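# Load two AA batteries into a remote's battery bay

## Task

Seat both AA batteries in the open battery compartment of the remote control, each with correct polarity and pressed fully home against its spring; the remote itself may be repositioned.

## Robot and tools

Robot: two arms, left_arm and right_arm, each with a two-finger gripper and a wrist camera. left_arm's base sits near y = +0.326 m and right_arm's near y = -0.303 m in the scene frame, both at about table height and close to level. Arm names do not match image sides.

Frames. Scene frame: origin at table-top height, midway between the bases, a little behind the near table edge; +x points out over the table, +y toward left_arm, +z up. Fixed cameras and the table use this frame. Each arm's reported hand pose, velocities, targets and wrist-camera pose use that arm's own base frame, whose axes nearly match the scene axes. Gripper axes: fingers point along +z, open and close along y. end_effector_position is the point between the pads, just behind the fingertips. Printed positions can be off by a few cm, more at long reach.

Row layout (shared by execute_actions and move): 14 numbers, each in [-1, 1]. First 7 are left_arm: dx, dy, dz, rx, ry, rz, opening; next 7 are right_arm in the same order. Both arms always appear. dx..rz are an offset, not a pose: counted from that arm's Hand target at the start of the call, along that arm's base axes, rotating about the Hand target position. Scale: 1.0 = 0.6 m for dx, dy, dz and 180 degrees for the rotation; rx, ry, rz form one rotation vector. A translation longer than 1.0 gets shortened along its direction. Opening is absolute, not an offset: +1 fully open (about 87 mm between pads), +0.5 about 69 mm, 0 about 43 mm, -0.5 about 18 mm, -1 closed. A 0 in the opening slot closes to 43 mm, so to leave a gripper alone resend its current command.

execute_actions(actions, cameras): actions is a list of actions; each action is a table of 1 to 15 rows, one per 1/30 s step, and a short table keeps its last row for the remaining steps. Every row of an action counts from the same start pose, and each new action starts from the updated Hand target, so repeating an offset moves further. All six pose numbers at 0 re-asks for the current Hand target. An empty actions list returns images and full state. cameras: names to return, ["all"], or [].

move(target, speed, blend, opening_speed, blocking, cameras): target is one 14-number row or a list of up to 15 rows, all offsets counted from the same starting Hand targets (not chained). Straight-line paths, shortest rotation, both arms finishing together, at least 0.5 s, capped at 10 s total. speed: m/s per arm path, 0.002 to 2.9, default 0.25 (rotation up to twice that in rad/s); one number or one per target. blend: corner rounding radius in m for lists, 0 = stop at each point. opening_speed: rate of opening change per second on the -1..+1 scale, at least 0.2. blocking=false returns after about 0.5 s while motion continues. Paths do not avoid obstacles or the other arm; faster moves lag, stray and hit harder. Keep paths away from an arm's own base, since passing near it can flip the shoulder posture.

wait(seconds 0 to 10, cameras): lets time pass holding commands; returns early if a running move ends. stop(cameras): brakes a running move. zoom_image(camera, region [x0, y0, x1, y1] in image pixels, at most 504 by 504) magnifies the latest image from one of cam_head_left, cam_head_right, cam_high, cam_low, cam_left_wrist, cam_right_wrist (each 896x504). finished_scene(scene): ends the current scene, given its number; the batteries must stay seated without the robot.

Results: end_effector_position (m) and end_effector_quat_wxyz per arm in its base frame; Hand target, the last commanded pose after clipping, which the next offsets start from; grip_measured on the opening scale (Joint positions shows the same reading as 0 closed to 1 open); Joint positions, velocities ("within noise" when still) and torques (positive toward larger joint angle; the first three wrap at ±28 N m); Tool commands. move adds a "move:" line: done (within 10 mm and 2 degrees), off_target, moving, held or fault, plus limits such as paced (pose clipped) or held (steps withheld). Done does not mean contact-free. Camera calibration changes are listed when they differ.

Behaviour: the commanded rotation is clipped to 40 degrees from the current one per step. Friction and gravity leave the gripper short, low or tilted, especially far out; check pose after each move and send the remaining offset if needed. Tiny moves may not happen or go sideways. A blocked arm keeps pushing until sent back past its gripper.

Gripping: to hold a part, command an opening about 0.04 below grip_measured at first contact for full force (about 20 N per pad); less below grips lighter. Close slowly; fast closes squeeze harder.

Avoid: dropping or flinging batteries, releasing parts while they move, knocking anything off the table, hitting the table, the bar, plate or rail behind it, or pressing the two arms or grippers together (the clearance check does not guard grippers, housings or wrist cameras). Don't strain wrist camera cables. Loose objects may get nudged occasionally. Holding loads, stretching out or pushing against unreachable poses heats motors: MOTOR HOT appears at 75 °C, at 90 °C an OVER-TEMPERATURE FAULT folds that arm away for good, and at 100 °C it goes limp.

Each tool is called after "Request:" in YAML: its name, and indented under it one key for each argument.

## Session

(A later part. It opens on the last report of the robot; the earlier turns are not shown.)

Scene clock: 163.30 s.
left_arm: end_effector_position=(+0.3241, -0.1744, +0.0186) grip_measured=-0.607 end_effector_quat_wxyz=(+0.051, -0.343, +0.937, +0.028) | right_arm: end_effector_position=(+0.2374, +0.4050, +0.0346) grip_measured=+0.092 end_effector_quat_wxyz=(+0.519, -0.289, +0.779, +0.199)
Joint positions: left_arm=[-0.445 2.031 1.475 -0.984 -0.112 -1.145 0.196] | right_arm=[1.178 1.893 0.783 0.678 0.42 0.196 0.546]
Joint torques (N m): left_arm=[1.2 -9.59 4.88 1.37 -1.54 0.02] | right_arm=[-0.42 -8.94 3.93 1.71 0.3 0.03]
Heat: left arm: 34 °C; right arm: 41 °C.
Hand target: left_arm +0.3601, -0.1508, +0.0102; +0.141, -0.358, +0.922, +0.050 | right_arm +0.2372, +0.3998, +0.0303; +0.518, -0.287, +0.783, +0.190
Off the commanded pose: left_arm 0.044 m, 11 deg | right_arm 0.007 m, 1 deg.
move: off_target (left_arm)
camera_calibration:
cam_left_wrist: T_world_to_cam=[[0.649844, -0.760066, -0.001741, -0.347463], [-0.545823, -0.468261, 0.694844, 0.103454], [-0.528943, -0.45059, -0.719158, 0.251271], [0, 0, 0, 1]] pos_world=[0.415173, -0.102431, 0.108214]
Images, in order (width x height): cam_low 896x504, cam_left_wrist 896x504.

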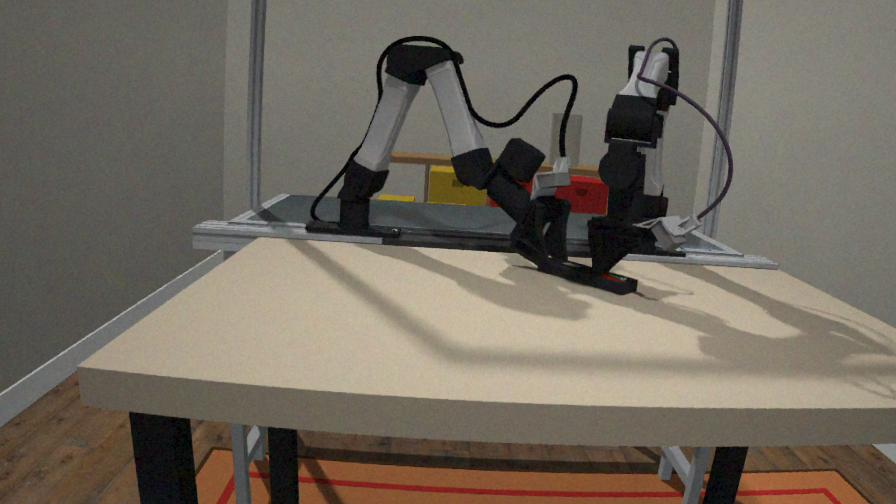

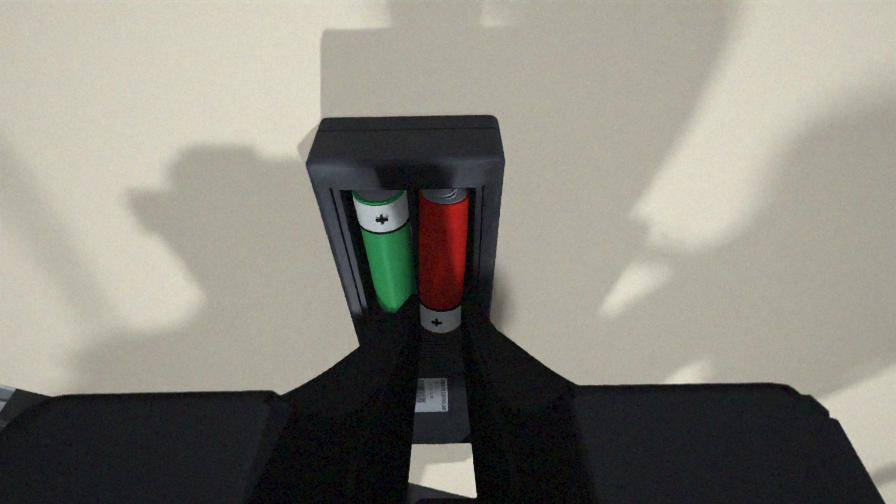

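Request:
move:
  target:
    - [0.008,0.007,-0.020,0.006,-0.007,0,-0.85,0,0,0,0,0,0,0.02]
  speed: 0.04
  cameras: ["cam_left_wrist","cam_low","cam_right_wrist"]

Request:
zoom_image:
  camera: "cam_left_wrist"
  region: [340, 110, 560, 340]

Request:
zoom_image:
  camera: "cam_low"
  region: [560, 220, 680, 310]

Request:
zoom_image:
  camera: "cam_right_wrist"
  region: [340, 0, 560, 120]

Scene clock: 164.63 s.
left_arm: end_effector_position=(+0.3244, -0.1739, +0.0175) grip_measured=-0.608 end_effector_quat_wxyz=(+0.056, -0.344, +0.937, +0.025) | right_arm: end_effector_position=(+0.2375, +0.4049, +0.0342) grip_measured=+0.092 end_effector_quat_wxyz=(+0.519, -0.290, +0.779, +0.198)
Joint positions: left_arm=[-0.445 2.021 1.456 -0.963 -0.115 -1.145 0.196] | right_arm=[1.178 1.895 0.783 0.679 0.42 0.193 0.546]
Joint torques (N m): left_arm=[1.44 -7.82 4.16 1.63 -1.75 0.08] | right_arm=[-0.4 -8.99 3.96 1.72 0.29 0.06]
Heat: left arm: 34 °C; right arm: 41 °C.
Hand target: left_arm +0.3649, -0.1466, -0.0018; +0.154, -0.358, +0.919, +0.054 | right_arm +0.2372, +0.3998, +0.0301; +0.518, -0.287, +0.783, +0.190
Off the commanded pose: left_arm 0.053 m, 12 deg | right_arm 0.006 m, 1 deg.
move: off_target (left_arm)
camera_calibration:
cam_left_wrist: T_world_to_cam=[[0.649898, -0.759976, 0.00831704, -0.347494], [-0.554209, -0.46639, 0.689444, 0.107712], [-0.520082, -0.452678, -0.724291, 0.247693], [0, 0, 0, 1]] pos_world=[0.414352, -0.101726, 0.10803]
cam_right_wrist: T_world_to_cam=[[0.656439, -0.754379, -0.00028971, 0.14776], [-0.729728, -0.634891, -0.253792, 0.452198], [0.191271, 0.16681, -0.967259, 0.0628952], [0, 0, 0, 1]] pos_world=[0.220956, 0.388072, 0.175643]
Images, in order (width x height): cam_low 896x504, cam_left_wrist 896x504, cam_right_wrist 896x504.

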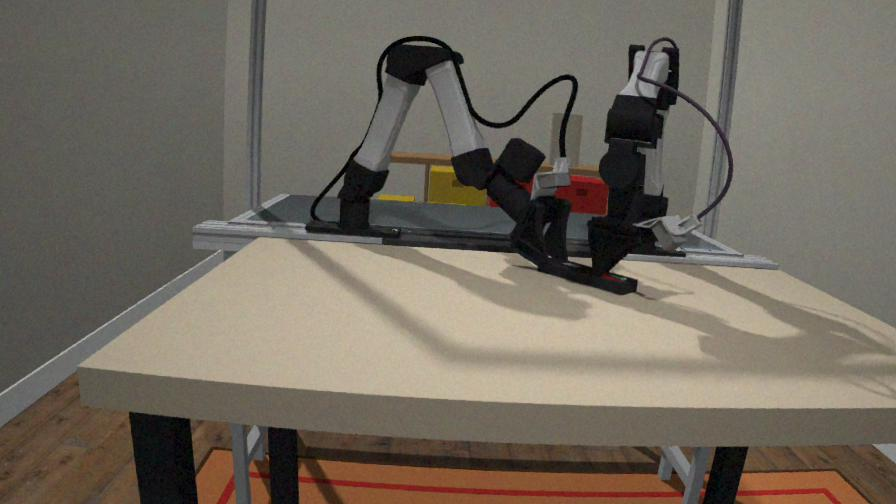

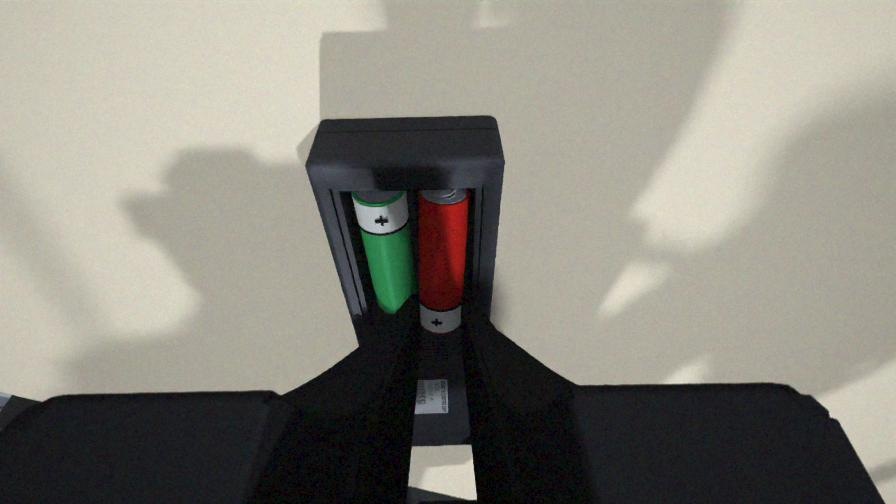

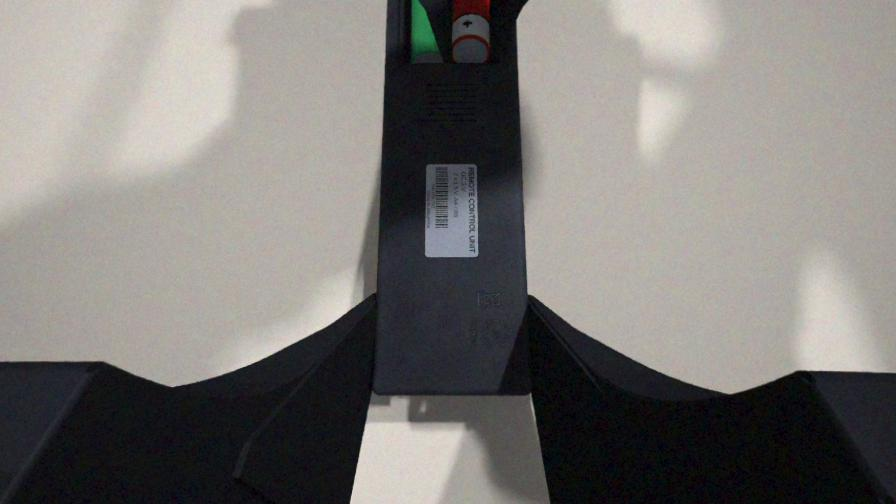

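Scaled by 2.191 from the camera's 896x504 image, which has a finer 1280x720 frame.

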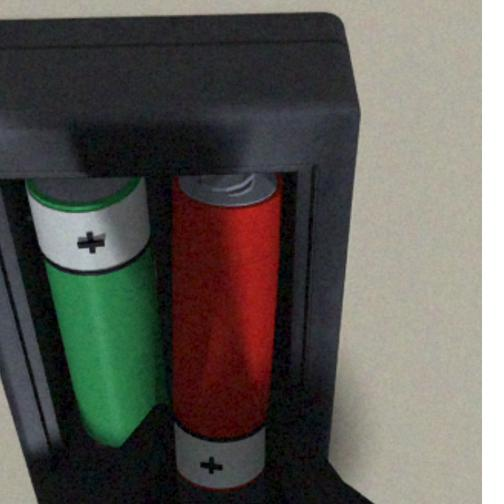

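Scaled by 4.200 from the camera's 896x504 image, which has a finer 1280x720 frame.

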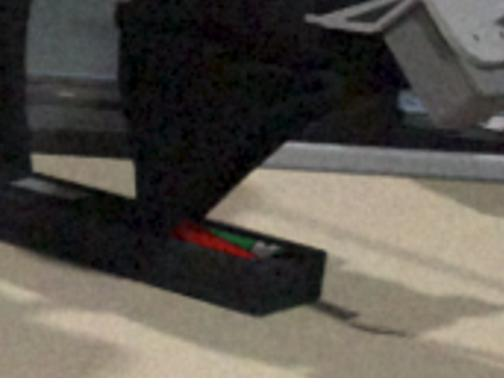

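Scaled by 2.291 from the camera's 896x504 image, which has a finer 1280x720 frame.

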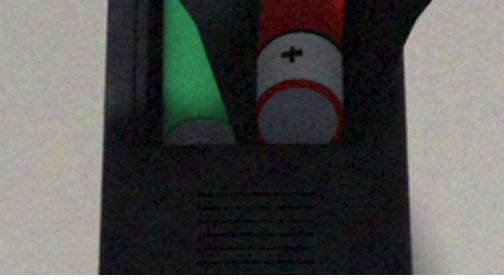

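Request:
move:
  target:
    - [-0.055,-0.037,0.03,-0.03,0.035,0,-0.72,0,0,0,0,0,0,0.02]
    - [-0.055,-0.037,0.03,-0.03,0.035,0,-0.45,0,0,0,0,0,0,0.02]
  speed: 0.05
  opening_speed: 0.4
  cameras: ["cam_left_wrist","cam_right_wrist"]

Request:
zoom_image:
  camera: "cam_left_wrist"
  region: [340, 110, 560, 340]

Request:
zoom_image:
  camera: "cam_right_wrist"
  region: [340, 0, 560, 120]

Scene clock: 168.23 s.
left_arm: end_effector_position=(+0.3207, -0.1741, +0.0210) grip_measured=-0.452 end_effector_quat_wxyz=(+0.055, -0.349, +0.935, +0.027) | right_arm: end_effector_position=(+0.2376, +0.4048, +0.0342) grip_measured=+0.092 end_effector_quat_wxyz=(+0.519, -0.290, +0.779, +0.197)
Joint positions: left_arm=[-0.449 2.008 1.452 -0.976 -0.117 -1.162 0.274] | right_arm=[1.178 1.895 0.783 0.679 0.421 0.193 0.546]
Joint torques (N m): left_arm=[-0.59 -9.55 4.74 0.89 -0.56 -0.11] | right_arm=[-0.43 -8.99 3.9 1.72 0.28 0.05]
Heat: left arm: 33 °C; right arm: 41 °C.
Hand target: left_arm +0.3320, -0.1688, +0.0162; +0.086, -0.361, +0.928, +0.031 | right_arm +0.2372, +0.3998, +0.0301; +0.518, -0.287, +0.783, +0.190
Off the commanded pose: left_arm 0.013 m, 4 deg | right_arm 0.006 m, 1 deg.
move: off_target (left_arm); target 2's new opening was sent with left_arm's hand 0.012 m and 4 deg from that target
camera_calibration:
cam_left_wrist: T_world_to_cam=[[0.659109, -0.75203, 0.00510358, -0.34687], [-0.546987, -0.474721, 0.689525, 0.0993854], [-0.516121, -0.457264, -0.724244, 0.246171], [0, 0, 0, 1]] pos_world=[0.410042, -0.101111, 0.11153]
cam_right_wrist: T_world_to_cam=[[0.655969, -0.754787, 0.0000245979, 0.147825], [-0.730048, -0.634477, -0.253908, 0.452138], [0.191662, 0.166538, -0.967228, 0.0629068], [0, 0, 0, 1]] pos_world=[0.221057, 0.387971, 0.175643]
Images, in order (width x height): cam_left_wrist 896x504, cam_right_wrist 896x504.

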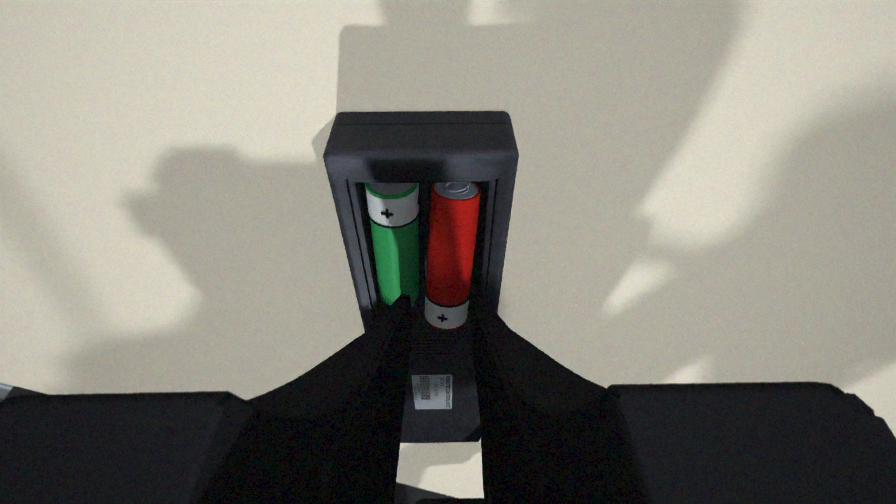

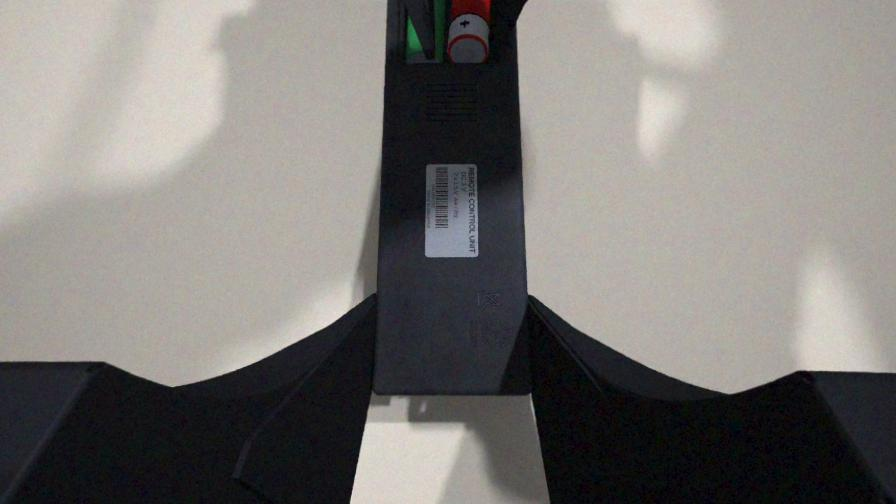

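Scaled by 2.191 from the camera's 896x504 image, which has a finer 1280x720 frame.

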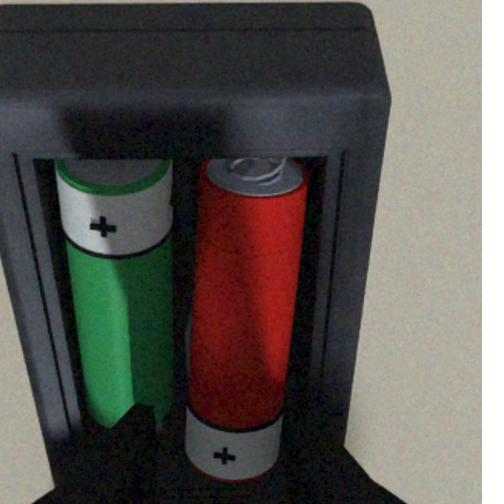

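Scaled by 2.291 from the camera's 896x504 image, which has a finer 1280x720 frame.

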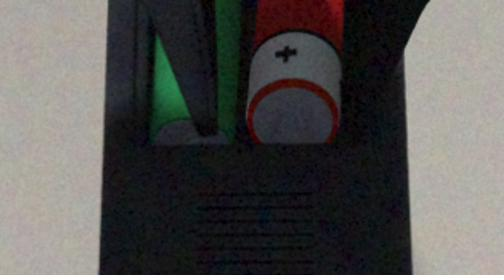

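Request:
move:
  target: [0.0,0.0,0.07,0,0,0,-0.45,0,0,0,0,0,0,0.02]
  speed: 0.05
  cameras: ["cam_left_wrist","cam_right_wrist","cam_low"]

Request:
zoom_image:
  camera: "cam_left_wrist"
  region: [340, 60, 560, 340]

Request:
zoom_image:
  camera: "cam_right_wrist"
  region: [340, 0, 560, 120]

Request:
zoom_image:
  camera: "cam_low"
  region: [560, 220, 680, 310]

Scene clock: 169.97 s.
left_arm: end_effector_position=(+0.3207, -0.1667, +0.0399) grip_measured=-0.450 end_effector_quat_wxyz=(+0.061, -0.352, +0.933, +0.047) | right_arm: end_effector_position=(+0.2376, +0.4048, +0.0342) grip_measured=+0.092 end_effector_quat_wxyz=(+0.519, -0.290, +0.779, +0.197)
Joint positions: left_arm=[-0.449 1.994 1.511 -1.071 -0.154 -1.17 0.275] | right_arm=[1.178 1.895 0.783 0.679 0.421 0.193 0.546]
Joint torques (N m): left_arm=[-0.72 -12 9.05 0.32 -0.21 -0.01] | right_arm=[-0.42 -9.01 3.93 1.71 0.3 0.05]
Heat: left arm: 33 °C; right arm: 41 °C.
Hand target: left_arm +0.3319, -0.1689, +0.0582; +0.086, -0.361, +0.928, +0.031 | right_arm +0.2372, +0.3998, +0.0301; +0.518, -0.287, +0.783, +0.190
Off the commanded pose: left_arm 0.022 m, 4 deg | right_arm 0.007 m, 1 deg.
move: off_target (left_arm)
camera_calibration:
cam_left_wrist: T_world_to_cam=[[0.666107, -0.745332, -0.0279634, -0.341053], [-0.540903, -0.508543, 0.669932, 0.0830213], [-0.513542, -0.431121, -0.741896, 0.267459], [0, 0, 0, 1]] pos_world=[0.409436, -0.0966709, 0.133271]
cam_right_wrist: T_world_to_cam=[[0.655969, -0.754787, 0.0000245979, 0.147825], [-0.730048, -0.634477, -0.253908, 0.452138], [0.191662, 0.166538, -0.967228, 0.0629068], [0, 0, 0, 1]] pos_world=[0.221057, 0.387971, 0.175643]
Images, in order (width x height): cam_low 896x504, cam_left_wrist 896x504, cam_right_wrist 896x504.

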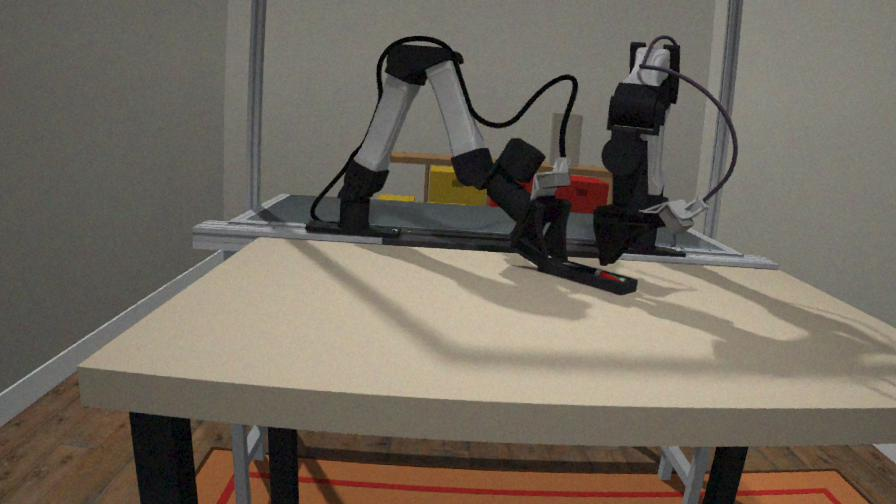

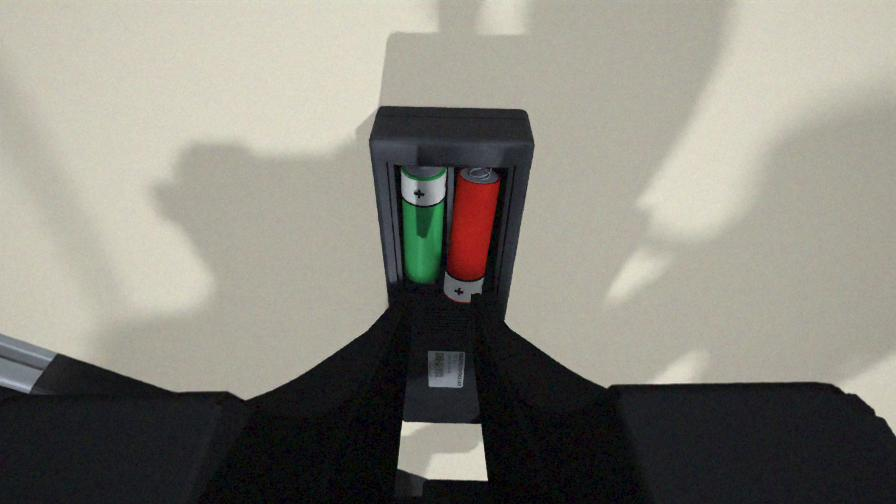

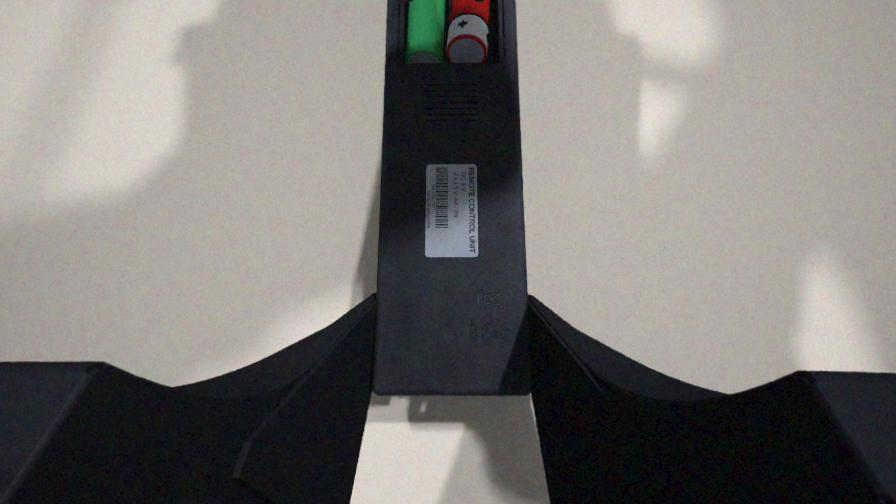

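Scaled by 1.800 from the camera's 896x504 image, which has a finer 1280x720 frame.

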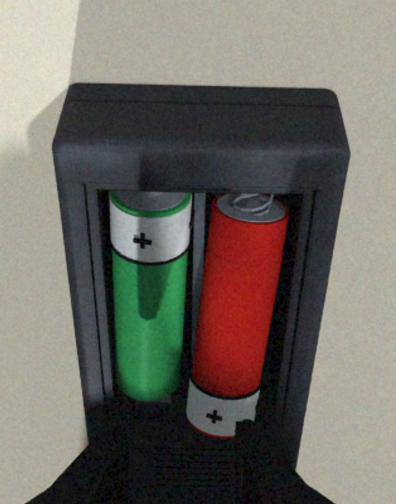

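Scaled by 2.291 from the camera's 896x504 image, which has a finer 1280x720 frame.

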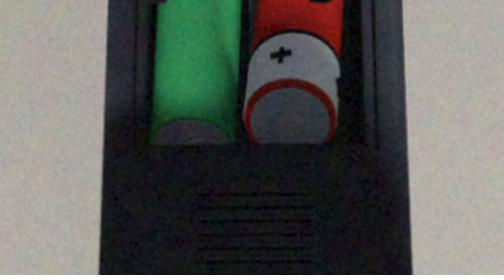

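Scaled by 4.200 from the camera's 896x504 image, which has a finer 1280x720 frame.

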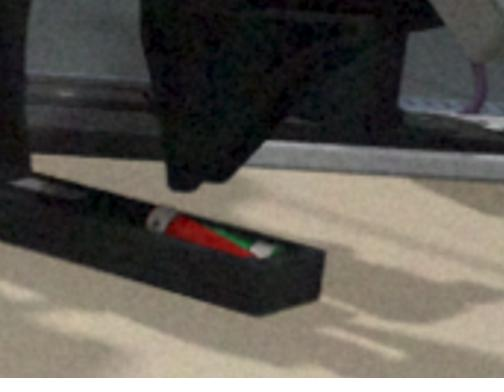

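Request:
move:
  target: [-0.008,-0.0135,-0.012,0,0,0,-0.8,0,0,0,0,0,0,0.02]
  speed: 0.05
  cameras: ["cam_left_wrist"]

Request:
zoom_image:
  camera: "cam_left_wrist"
  region: [340, 60, 560, 340]

Scene clock: 171.20 s.
left_arm: end_effector_position=(+0.3188, -0.1718, +0.0399) grip_measured=-0.800 end_effector_quat_wxyz=(+0.063, -0.356, +0.931, +0.047) | right_arm: end_effector_position=(+0.2376, +0.4048, +0.0342) grip_measured=+0.092 end_effector_quat_wxyz=(+0.519, -0.290, +0.779, +0.197)
Joint positions: left_arm=[-0.464 1.994 1.511 -1.071 -0.156 -1.192 0.1] | right_arm=[1.178 1.895 0.783 0.679 0.421 0.193 0.546]
Joint torques (N m): left_arm=[-1.62 -11.51 7.24 0.53 -0.22 -0.03] | right_arm=[-0.42 -9.02 3.93 1.72 0.29 0.07]
Heat: left arm: 33 °C; right arm: 41 °C.
Hand target: left_arm +0.3271, -0.1769, +0.0510; +0.086, -0.361, +0.928, +0.031 | right_arm +0.2372, +0.3998, +0.0301; +0.518, -0.287, +0.783, +0.190
Off the commanded pose: left_arm 0.015 m, 3 deg | right_arm 0.007 m, 1 deg.
move: off_target (left_arm)
camera_calibration:
cam_left_wrist: T_world_to_cam=[[0.671361, -0.740689, -0.0255826, -0.344638], [-0.539553, -0.512133, 0.668283, 0.0784954], [-0.508092, -0.434856, -0.743467, 0.261948], [0, 0, 0, 1]] pos_world=[0.406823, -0.10116, 0.133476]
Images, in order (width x height): cam_left_wrist 896x504.

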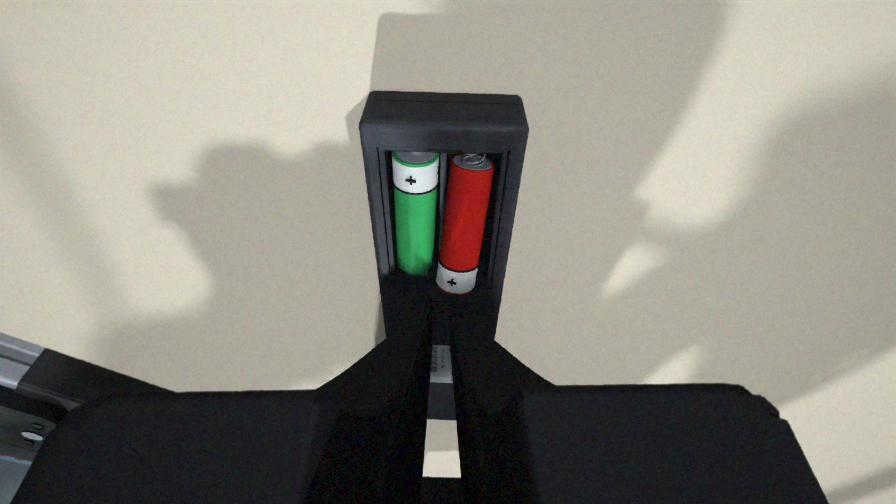

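Scaled by 1.800 from the camera's 896x504 image, which has a finer 1280x720 frame.

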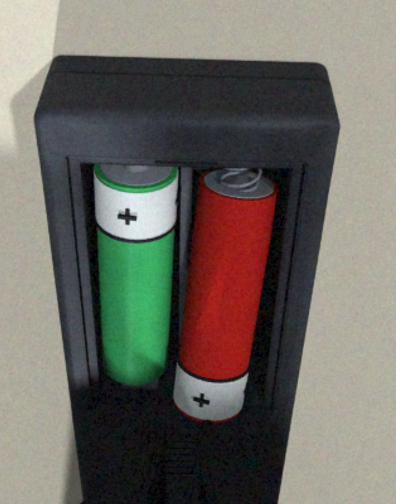

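Request:
move:
  target:
    - [-0.005,-0.003,-0.045,0,0,0,-0.8,0,0,0,0,0,0,0.02]
  speed: 0.05
  cameras: ["cam_left_wrist"]

Request:
zoom_image:
  camera: "cam_left_wrist"
  region: [340, 60, 560, 340]

Scene clock: 172.47 s.
left_arm: end_effector_position=(+0.3235, -0.1770, +0.0297) grip_measured=-0.800 end_effector_quat_wxyz=(+0.077, -0.357, +0.930, +0.031) | right_arm: end_effector_position=(+0.2376, +0.4048, +0.0342) grip_measured=+0.092 end_effector_quat_wxyz=(+0.520, -0.290, +0.779, +0.197)
Joint positions: left_arm=[-0.471 1.988 1.461 -0.986 -0.157 -1.2 0.1] | right_arm=[1.178 1.895 0.783 0.679 0.421 0.193 0.546]
Joint torques (N m): left_arm=[-1.73 -9.22 4.55 0.75 -0.22 -0.06] | right_arm=[-0.42 -9.01 3.92 1.71 0.29 0.05]
Heat: left arm: 33 °C; right arm: 41 °C.
Hand target: left_arm +0.3242, -0.1788, +0.0241; +0.086, -0.361, +0.928, +0.030 | right_arm +0.2372, +0.3997, +0.0301; +0.518, -0.287, +0.783, +0.190
Off the commanded pose: left_arm 0.006 m, 1 deg | right_arm 0.006 m, 1 deg.
move: done
camera_calibration:
cam_left_wrist: T_world_to_cam=[[0.672119, -0.7403, 0.0145532, -0.353329], [-0.564838, -0.499911, 0.656542, 0.0958445], [-0.478763, -0.449494, -0.754149, 0.242786], [0, 0, 0, 1]] pos_world=[0.407853, -0.104525, 0.125313]
Images, in order (width x height): cam_left_wrist 896x504.

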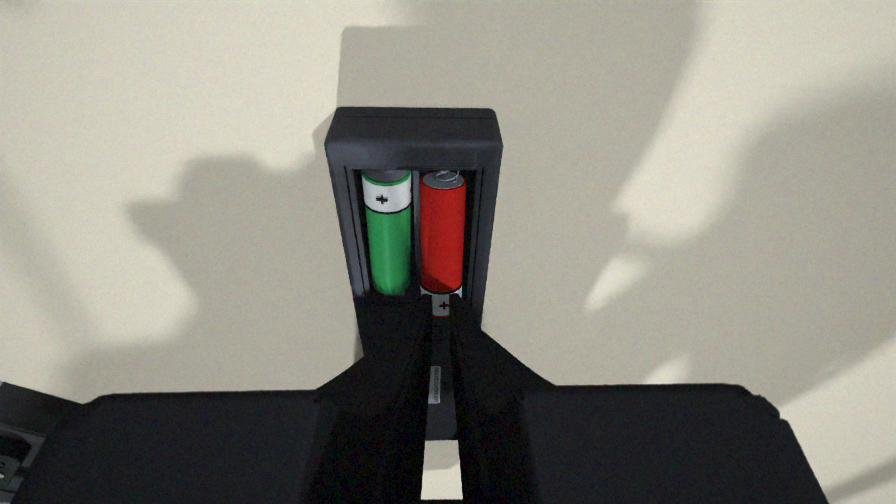

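Scaled by 1.800 from the camera's 896x504 image, which has a finer 1280x720 frame.

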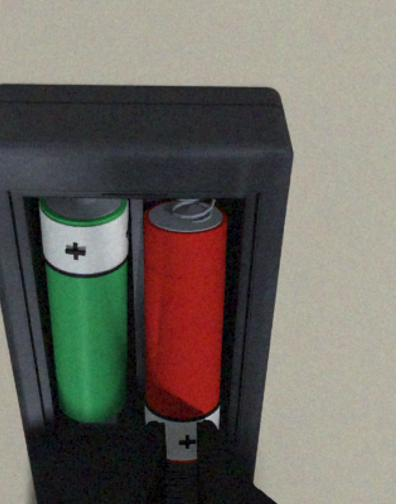

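Request:
move:
  target:
    - [0,0,-0.035,0,0,0,-0.8,0,0,0,0,0,0,0.02]
  speed: 0.03

Request:
move:
  target:
    - [0.002,0.002,-0.03,0,0,0,-0.8,0,0,0,0,0,0,0.02]
  speed: 0.03
  cameras: ["cam_left_wrist","cam_right_wrist"]

Request:
zoom_image:
  camera: "cam_left_wrist"
  region: [340, 90, 560, 340]

Request:
zoom_image:
  camera: "cam_right_wrist"
  region: [340, 0, 560, 120]

Scene clock: 173.70 s.
left_arm: end_effector_position=(+0.3243, -0.1765, +0.0236) grip_measured=-0.799 end_effector_quat_wxyz=(+0.085, -0.358, +0.929, +0.025) | right_arm: end_effector_position=(+0.2377, +0.4047, +0.0343) grip_measured=+0.092 end_effector_quat_wxyz=(+0.520, -0.290, +0.779, +0.197)
Joint positions: left_arm=[-0.471 1.979 1.423 -0.938 -0.161 -1.2 0.1] | right_arm=[1.178 1.895 0.783 0.679 0.422 0.193 0.546]
Joint torques (N m): left_arm=[-1.76 -6.42 3.32 1.04 -0.19 -0.05] | right_arm=[-0.43 -8.96 3.93 1.72 0.28 0.04]
Heat: left arm: 33 °C; right arm: 40 °C.
Hand target: left_arm +0.3241, -0.1787, +0.0029; +0.086, -0.361, +0.928, +0.031 | right_arm +0.2372, +0.3998, +0.0301; +0.518, -0.287, +0.783, +0.190
Off the commanded pose: left_arm 0.021 m, 1 deg | right_arm 0.006 m, 1 deg.
move: off_target (left_arm)

Scene clock: 174.60 s.
left_arm: end_effector_position=(+0.3248, -0.1766, +0.0192) grip_measured=-0.799 end_effector_quat_wxyz=(+0.090, -0.359, +0.929, +0.021) | right_arm: end_effector_position=(+0.2378, +0.4046, +0.0343) grip_measured=+0.092 end_effector_quat_wxyz=(+0.520, -0.290, +0.779, +0.197)
Joint positions: left_arm=[-0.471 1.975 1.399 -0.905 -0.162 -1.2 0.1] | right_arm=[1.178 1.895 0.783 0.679 0.423 0.193 0.546]
Joint torques (N m): left_arm=[-1.35 -4.25 2.03 1.35 -0.17 0] | right_arm=[-0.42 -9.01 3.9 1.73 0.27 0.05]
Heat: left arm: 33 °C; right arm: 40 °C.
Hand target: left_arm +0.3253, -0.1775, -0.0151; +0.086, -0.361, +0.928, +0.031 | right_arm +0.2372, +0.3998, +0.0301; +0.518, -0.287, +0.783, +0.190
Off the commanded pose: left_arm 0.034 m, 1 deg | right_arm 0.006 m, 1 deg.
move: off_target (left_arm)
camera_calibration:
cam_left_wrist: T_world_to_cam=[[0.671773, -0.739566, 0.0419836, -0.353956], [-0.584233, -0.49413, 0.643823, 0.111207], [-0.455404, -0.457031, -0.764022, 0.226936], [0, 0, 0, 1]] pos_world=[0.406096, -0.103106, 0.116646]
cam_right_wrist: T_world_to_cam=[[0.654623, -0.755956, 0.000692295, 0.148315], [-0.730986, -0.633233, -0.254312, 0.45197], [0.192687, 0.165972, -0.967122, 0.0629753], [0, 0, 0, 1]] pos_world=[0.221159, 0.38787, 0.175743]
Images, in order (width x height): cam_left_wrist 896x504, cam_right_wrist 896x504.

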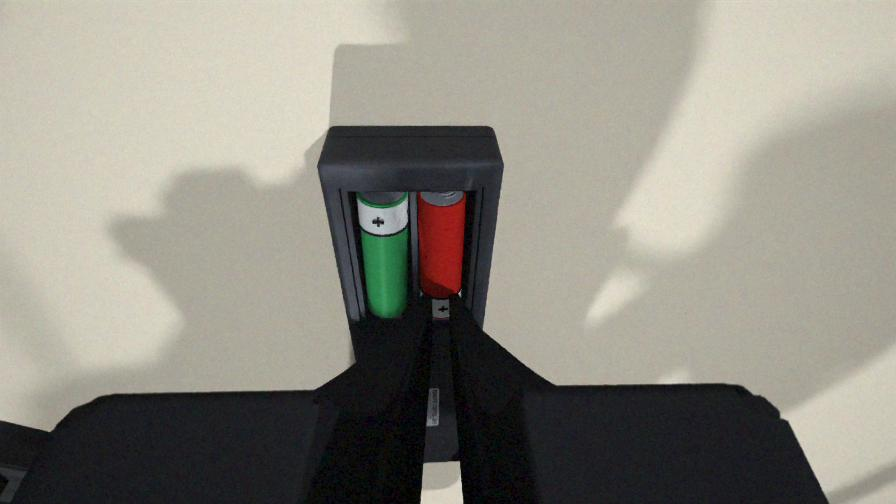

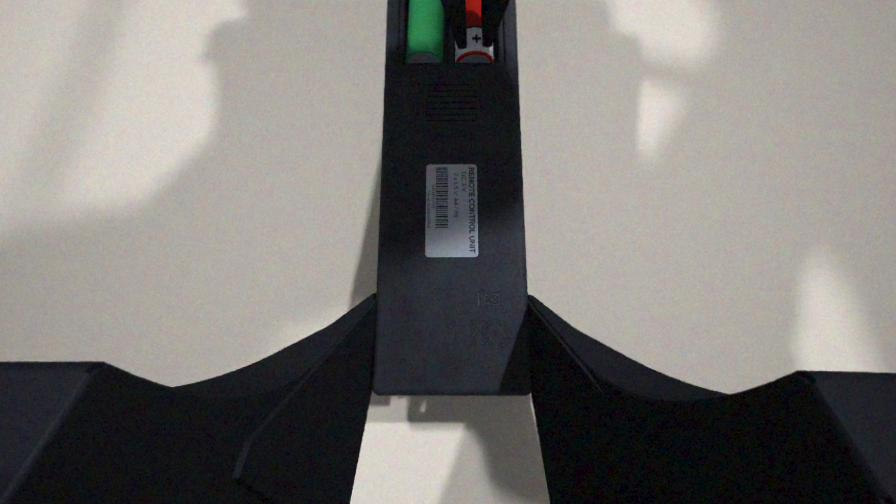

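Scaled by 2.016 from the camera's 896x504 image, which has a finer 1280x720 frame.

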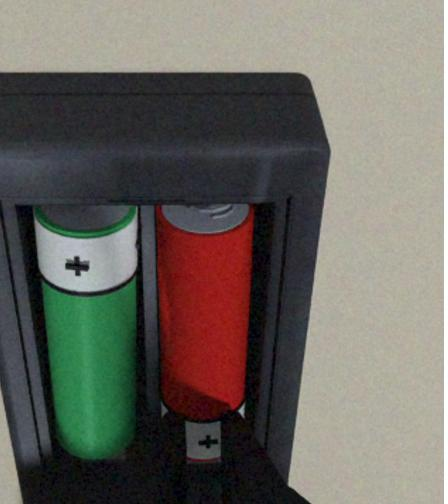

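Scaled by 2.291 from the camera's 896x504 image, which has a finer 1280x720 frame.

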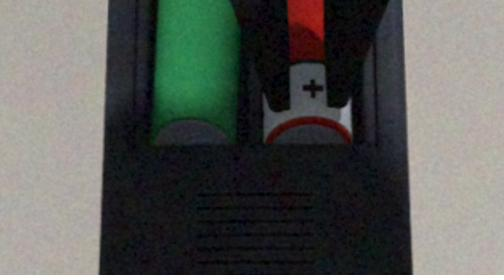

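Request:
move:
  target:
    - [0.002,0.002,-0.03,0,0,0,-0.8,0,0,0,0,0,0,0.02]
  speed: 0.03

Request:
move:
  target:
    - [0,0,-0.02,0,0,0,-0.8,0,0,0,0,0,0,0.02]
  speed: 0.03
  cameras: ["cam_left_wrist","cam_right_wrist"]

Request:
zoom_image:
  camera: "cam_left_wrist"
  region: [340, 90, 560, 340]

Request:
zoom_image:
  camera: "cam_right_wrist"
  region: [340, 0, 560, 120]

Scene clock: 175.80 s.
left_arm: end_effector_position=(+0.3247, -0.1765, +0.0182) grip_measured=-0.799 end_effector_quat_wxyz=(+0.095, -0.359, +0.928, +0.015) | right_arm: end_effector_position=(+0.2378, +0.4046, +0.0343) grip_measured=+0.092 end_effector_quat_wxyz=(+0.520, -0.290, +0.779, +0.197)
Joint positions: left_arm=[-0.471 1.961 1.374 -0.878 -0.162 -1.2 0.1] | right_arm=[1.178 1.895 0.783 0.679 0.423 0.193 0.546]
Joint torques (N m): left_arm=[-0.98 -1.47 0.81 1.65 -0.18 0.06] | right_arm=[-0.39 -8.96 3.95 1.71 0.28 0.05]
Heat: left arm: 33 °C; right arm: 40 °C.
Hand target: left_arm +0.3265, -0.1763, -0.0331; +0.086, -0.361, +0.928, +0.031 | right_arm +0.2372, +0.3998, +0.0301; +0.518, -0.287, +0.783, +0.190
Off the commanded pose: left_arm 0.051 m, 2 deg | right_arm 0.006 m, 1 deg.
move: off_target (left_arm)

Scene clock: 176.63 s.
left_arm: end_effector_position=(+0.3240, -0.1762, +0.0159) grip_measured=-0.799 end_effector_quat_wxyz=(+0.099, -0.359, +0.928, +0.011) | right_arm: end_effector_position=(+0.2378, +0.4046, +0.0343) grip_measured=+0.092 end_effector_quat_wxyz=(+0.520, -0.290, +0.779, +0.197)
Joint positions: left_arm=[-0.471 1.952 1.35 -0.852 -0.162 -1.199 0.101] | right_arm=[1.178 1.895 0.783 0.679 0.423 0.193 0.546]
Joint torques (N m): left_arm=[-0.95 0.36 0.47 1.83 -0.17 0.05] | right_arm=[-0.39 -9.01 3.92 1.72 0.27 0.04]
Heat: left arm: 33 °C; right arm: 40 °C.
Hand target: left_arm +0.3265, -0.1764, -0.0450; +0.086, -0.361, +0.928, +0.031 | right_arm +0.2372, +0.3998, +0.0301; +0.518, -0.287, +0.783, +0.190
Off the commanded pose: left_arm 0.061 m, 3 deg | right_arm 0.006 m, 1 deg.
move: off_target (left_arm)
camera_calibration:
cam_left_wrist: T_world_to_cam=[[0.669934, -0.739352, 0.0674221, -0.352762], [-0.600141, -0.485848, 0.635439, 0.119909], [-0.437057, -0.466165, -0.769202, 0.216819], [0, 0, 0, 1]] pos_world=[0.403052, -0.101484, 0.114366]
cam_right_wrist: T_world_to_cam=[[0.654623, -0.755956, 0.000692295, 0.148315], [-0.730986, -0.633233, -0.254312, 0.45197], [0.192687, 0.165972, -0.967122, 0.0629753], [0, 0, 0, 1]] pos_world=[0.221159, 0.38787, 0.175743]
Images, in order (width x height): cam_left_wrist 896x504, cam_right_wrist 896x504.

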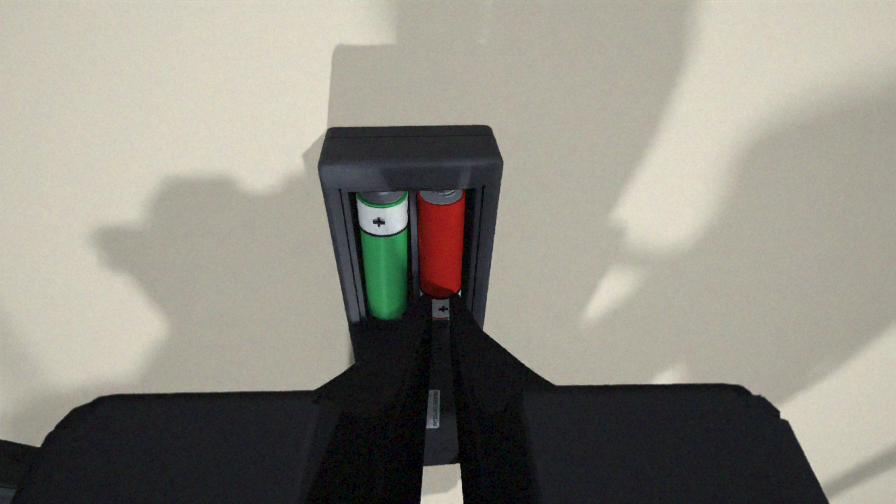

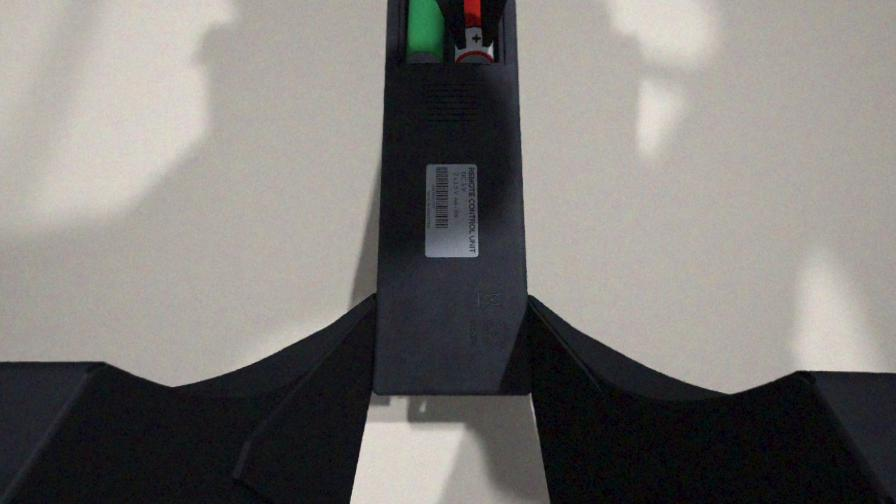

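Scaled by 2.016 from the camera's 896x504 image, which has a finer 1280x720 frame.

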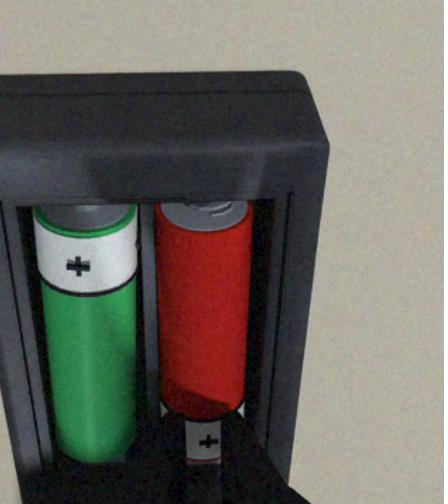

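Scaled by 2.291 from the camera's 896x504 image, which has a finer 1280x720 frame.

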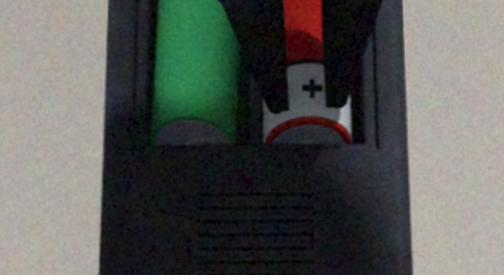

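Request:
move:
  target:
    - [0,0,0.115,0,0,0,-0.8,0,0,0,0,0,0,0.02]
    - [0.03,0.025,0.15,0,0,0,-0.8,0,0,0,0,0,0,0.02]
  speed: 0.08
  cameras: ["cam_left_wrist","cam_right_wrist","cam_low"]

Request:
zoom_image:
  camera: "cam_left_wrist"
  region: [340, 90, 560, 340]

Request:
zoom_image:
  camera: "cam_right_wrist"
  region: [340, 0, 560, 120]

Request:
zoom_image:
  camera: "cam_low"
  region: [560, 220, 680, 310]

Scene clock: 179.00 s.
left_arm: end_effector_position=(+0.3378, -0.1596, +0.0421) grip_measured=-0.800 end_effector_quat_wxyz=(+0.081, -0.366, +0.926, +0.033) | right_arm: end_effector_position=(+0.2378, +0.4046, +0.0343) grip_measured=+0.092 end_effector_quat_wxyz=(+0.520, -0.290, +0.779, +0.197)
Joint positions: left_arm=[-0.416 1.991 1.517 -1.03 -0.162 -1.164 0.1] | right_arm=[1.178 1.895 0.783 0.679 0.423 0.193 0.546]
Joint torques (N m): left_arm=[-0.79 -8.32 9.13 0.42 -0.13 0.29] | right_arm=[-0.42 -9.01 3.92 1.72 0.26 0.05]
Heat: left arm: 33 °C; right arm: 40 °C.
Hand target: left_arm +0.3446, -0.1613, +0.0450; +0.086, -0.361, +0.928, +0.031 | right_arm +0.2372, +0.3998, +0.0301; +0.518, -0.287, +0.783, +0.190
Off the commanded pose: left_arm 0.007 m, 1 deg | right_arm 0.006 m, 1 deg.
move: done
camera_calibration:
cam_left_wrist: T_world_to_cam=[[0.686366, -0.727119, 0.0141154, -0.352851], [-0.558741, -0.514803, 0.65022, 0.100323], [-0.46552, -0.454176, -0.759615, 0.261816], [0, 0, 0, 1]] pos_world=[0.420121, -0.0860074, 0.138628]
cam_right_wrist: T_world_to_cam=[[0.654623, -0.755956, 0.000692295, 0.148315], [-0.730986, -0.633233, -0.254312, 0.45197], [0.192687, 0.165972, -0.967122, 0.0629753], [0, 0, 0, 1]] pos_world=[0.221159, 0.38787, 0.175743]
Images, in order (width x height): cam_low 896x504, cam_left_wrist 896x504, cam_right_wrist 896x504.

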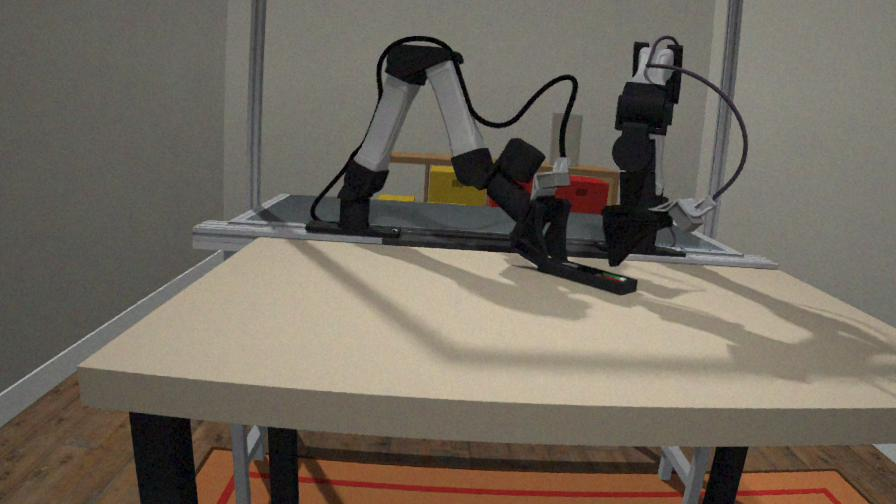

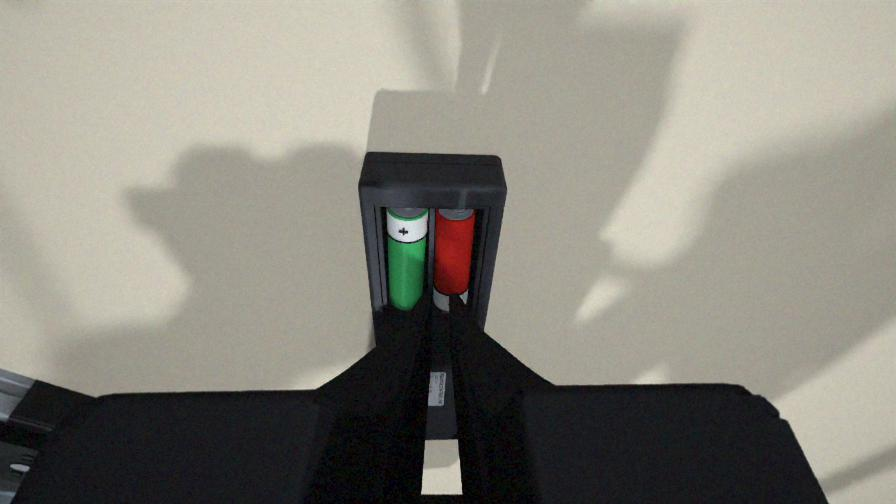

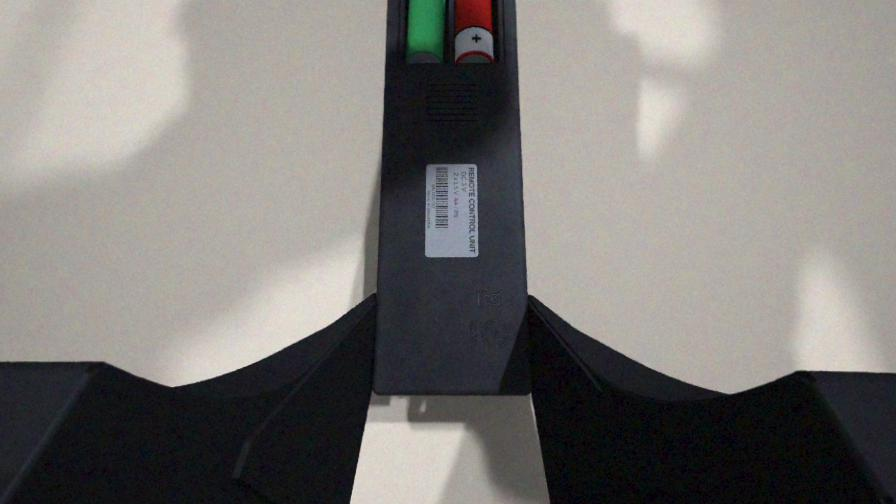

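Scaled by 2.016 from the camera's 896x504 image, which has a finer 1280x720 frame.

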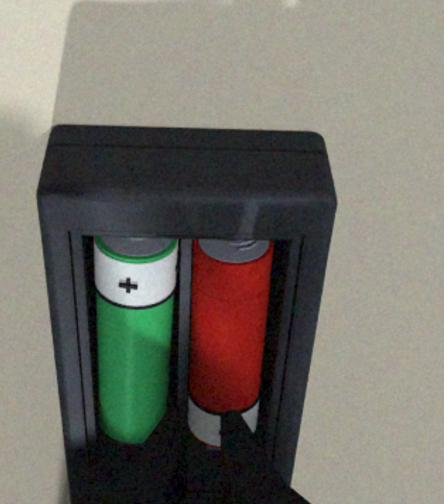

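Scaled by 2.291 from the camera's 896x504 image, which has a finer 1280x720 frame.

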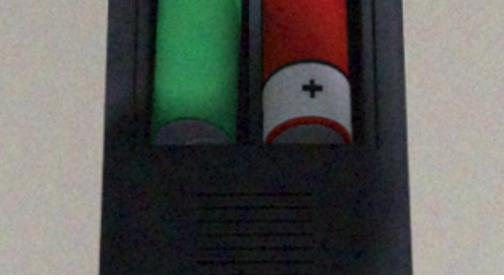

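Scaled by 4.200 from the camera's 896x504 image, which has a finer 1280x720 frame.

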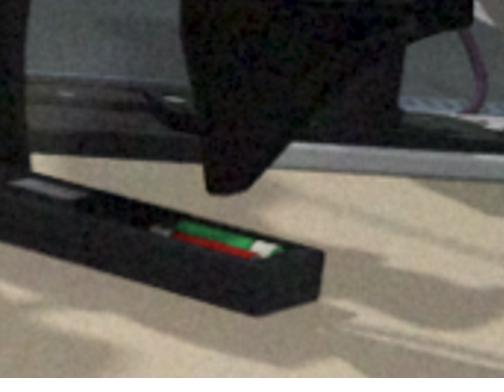

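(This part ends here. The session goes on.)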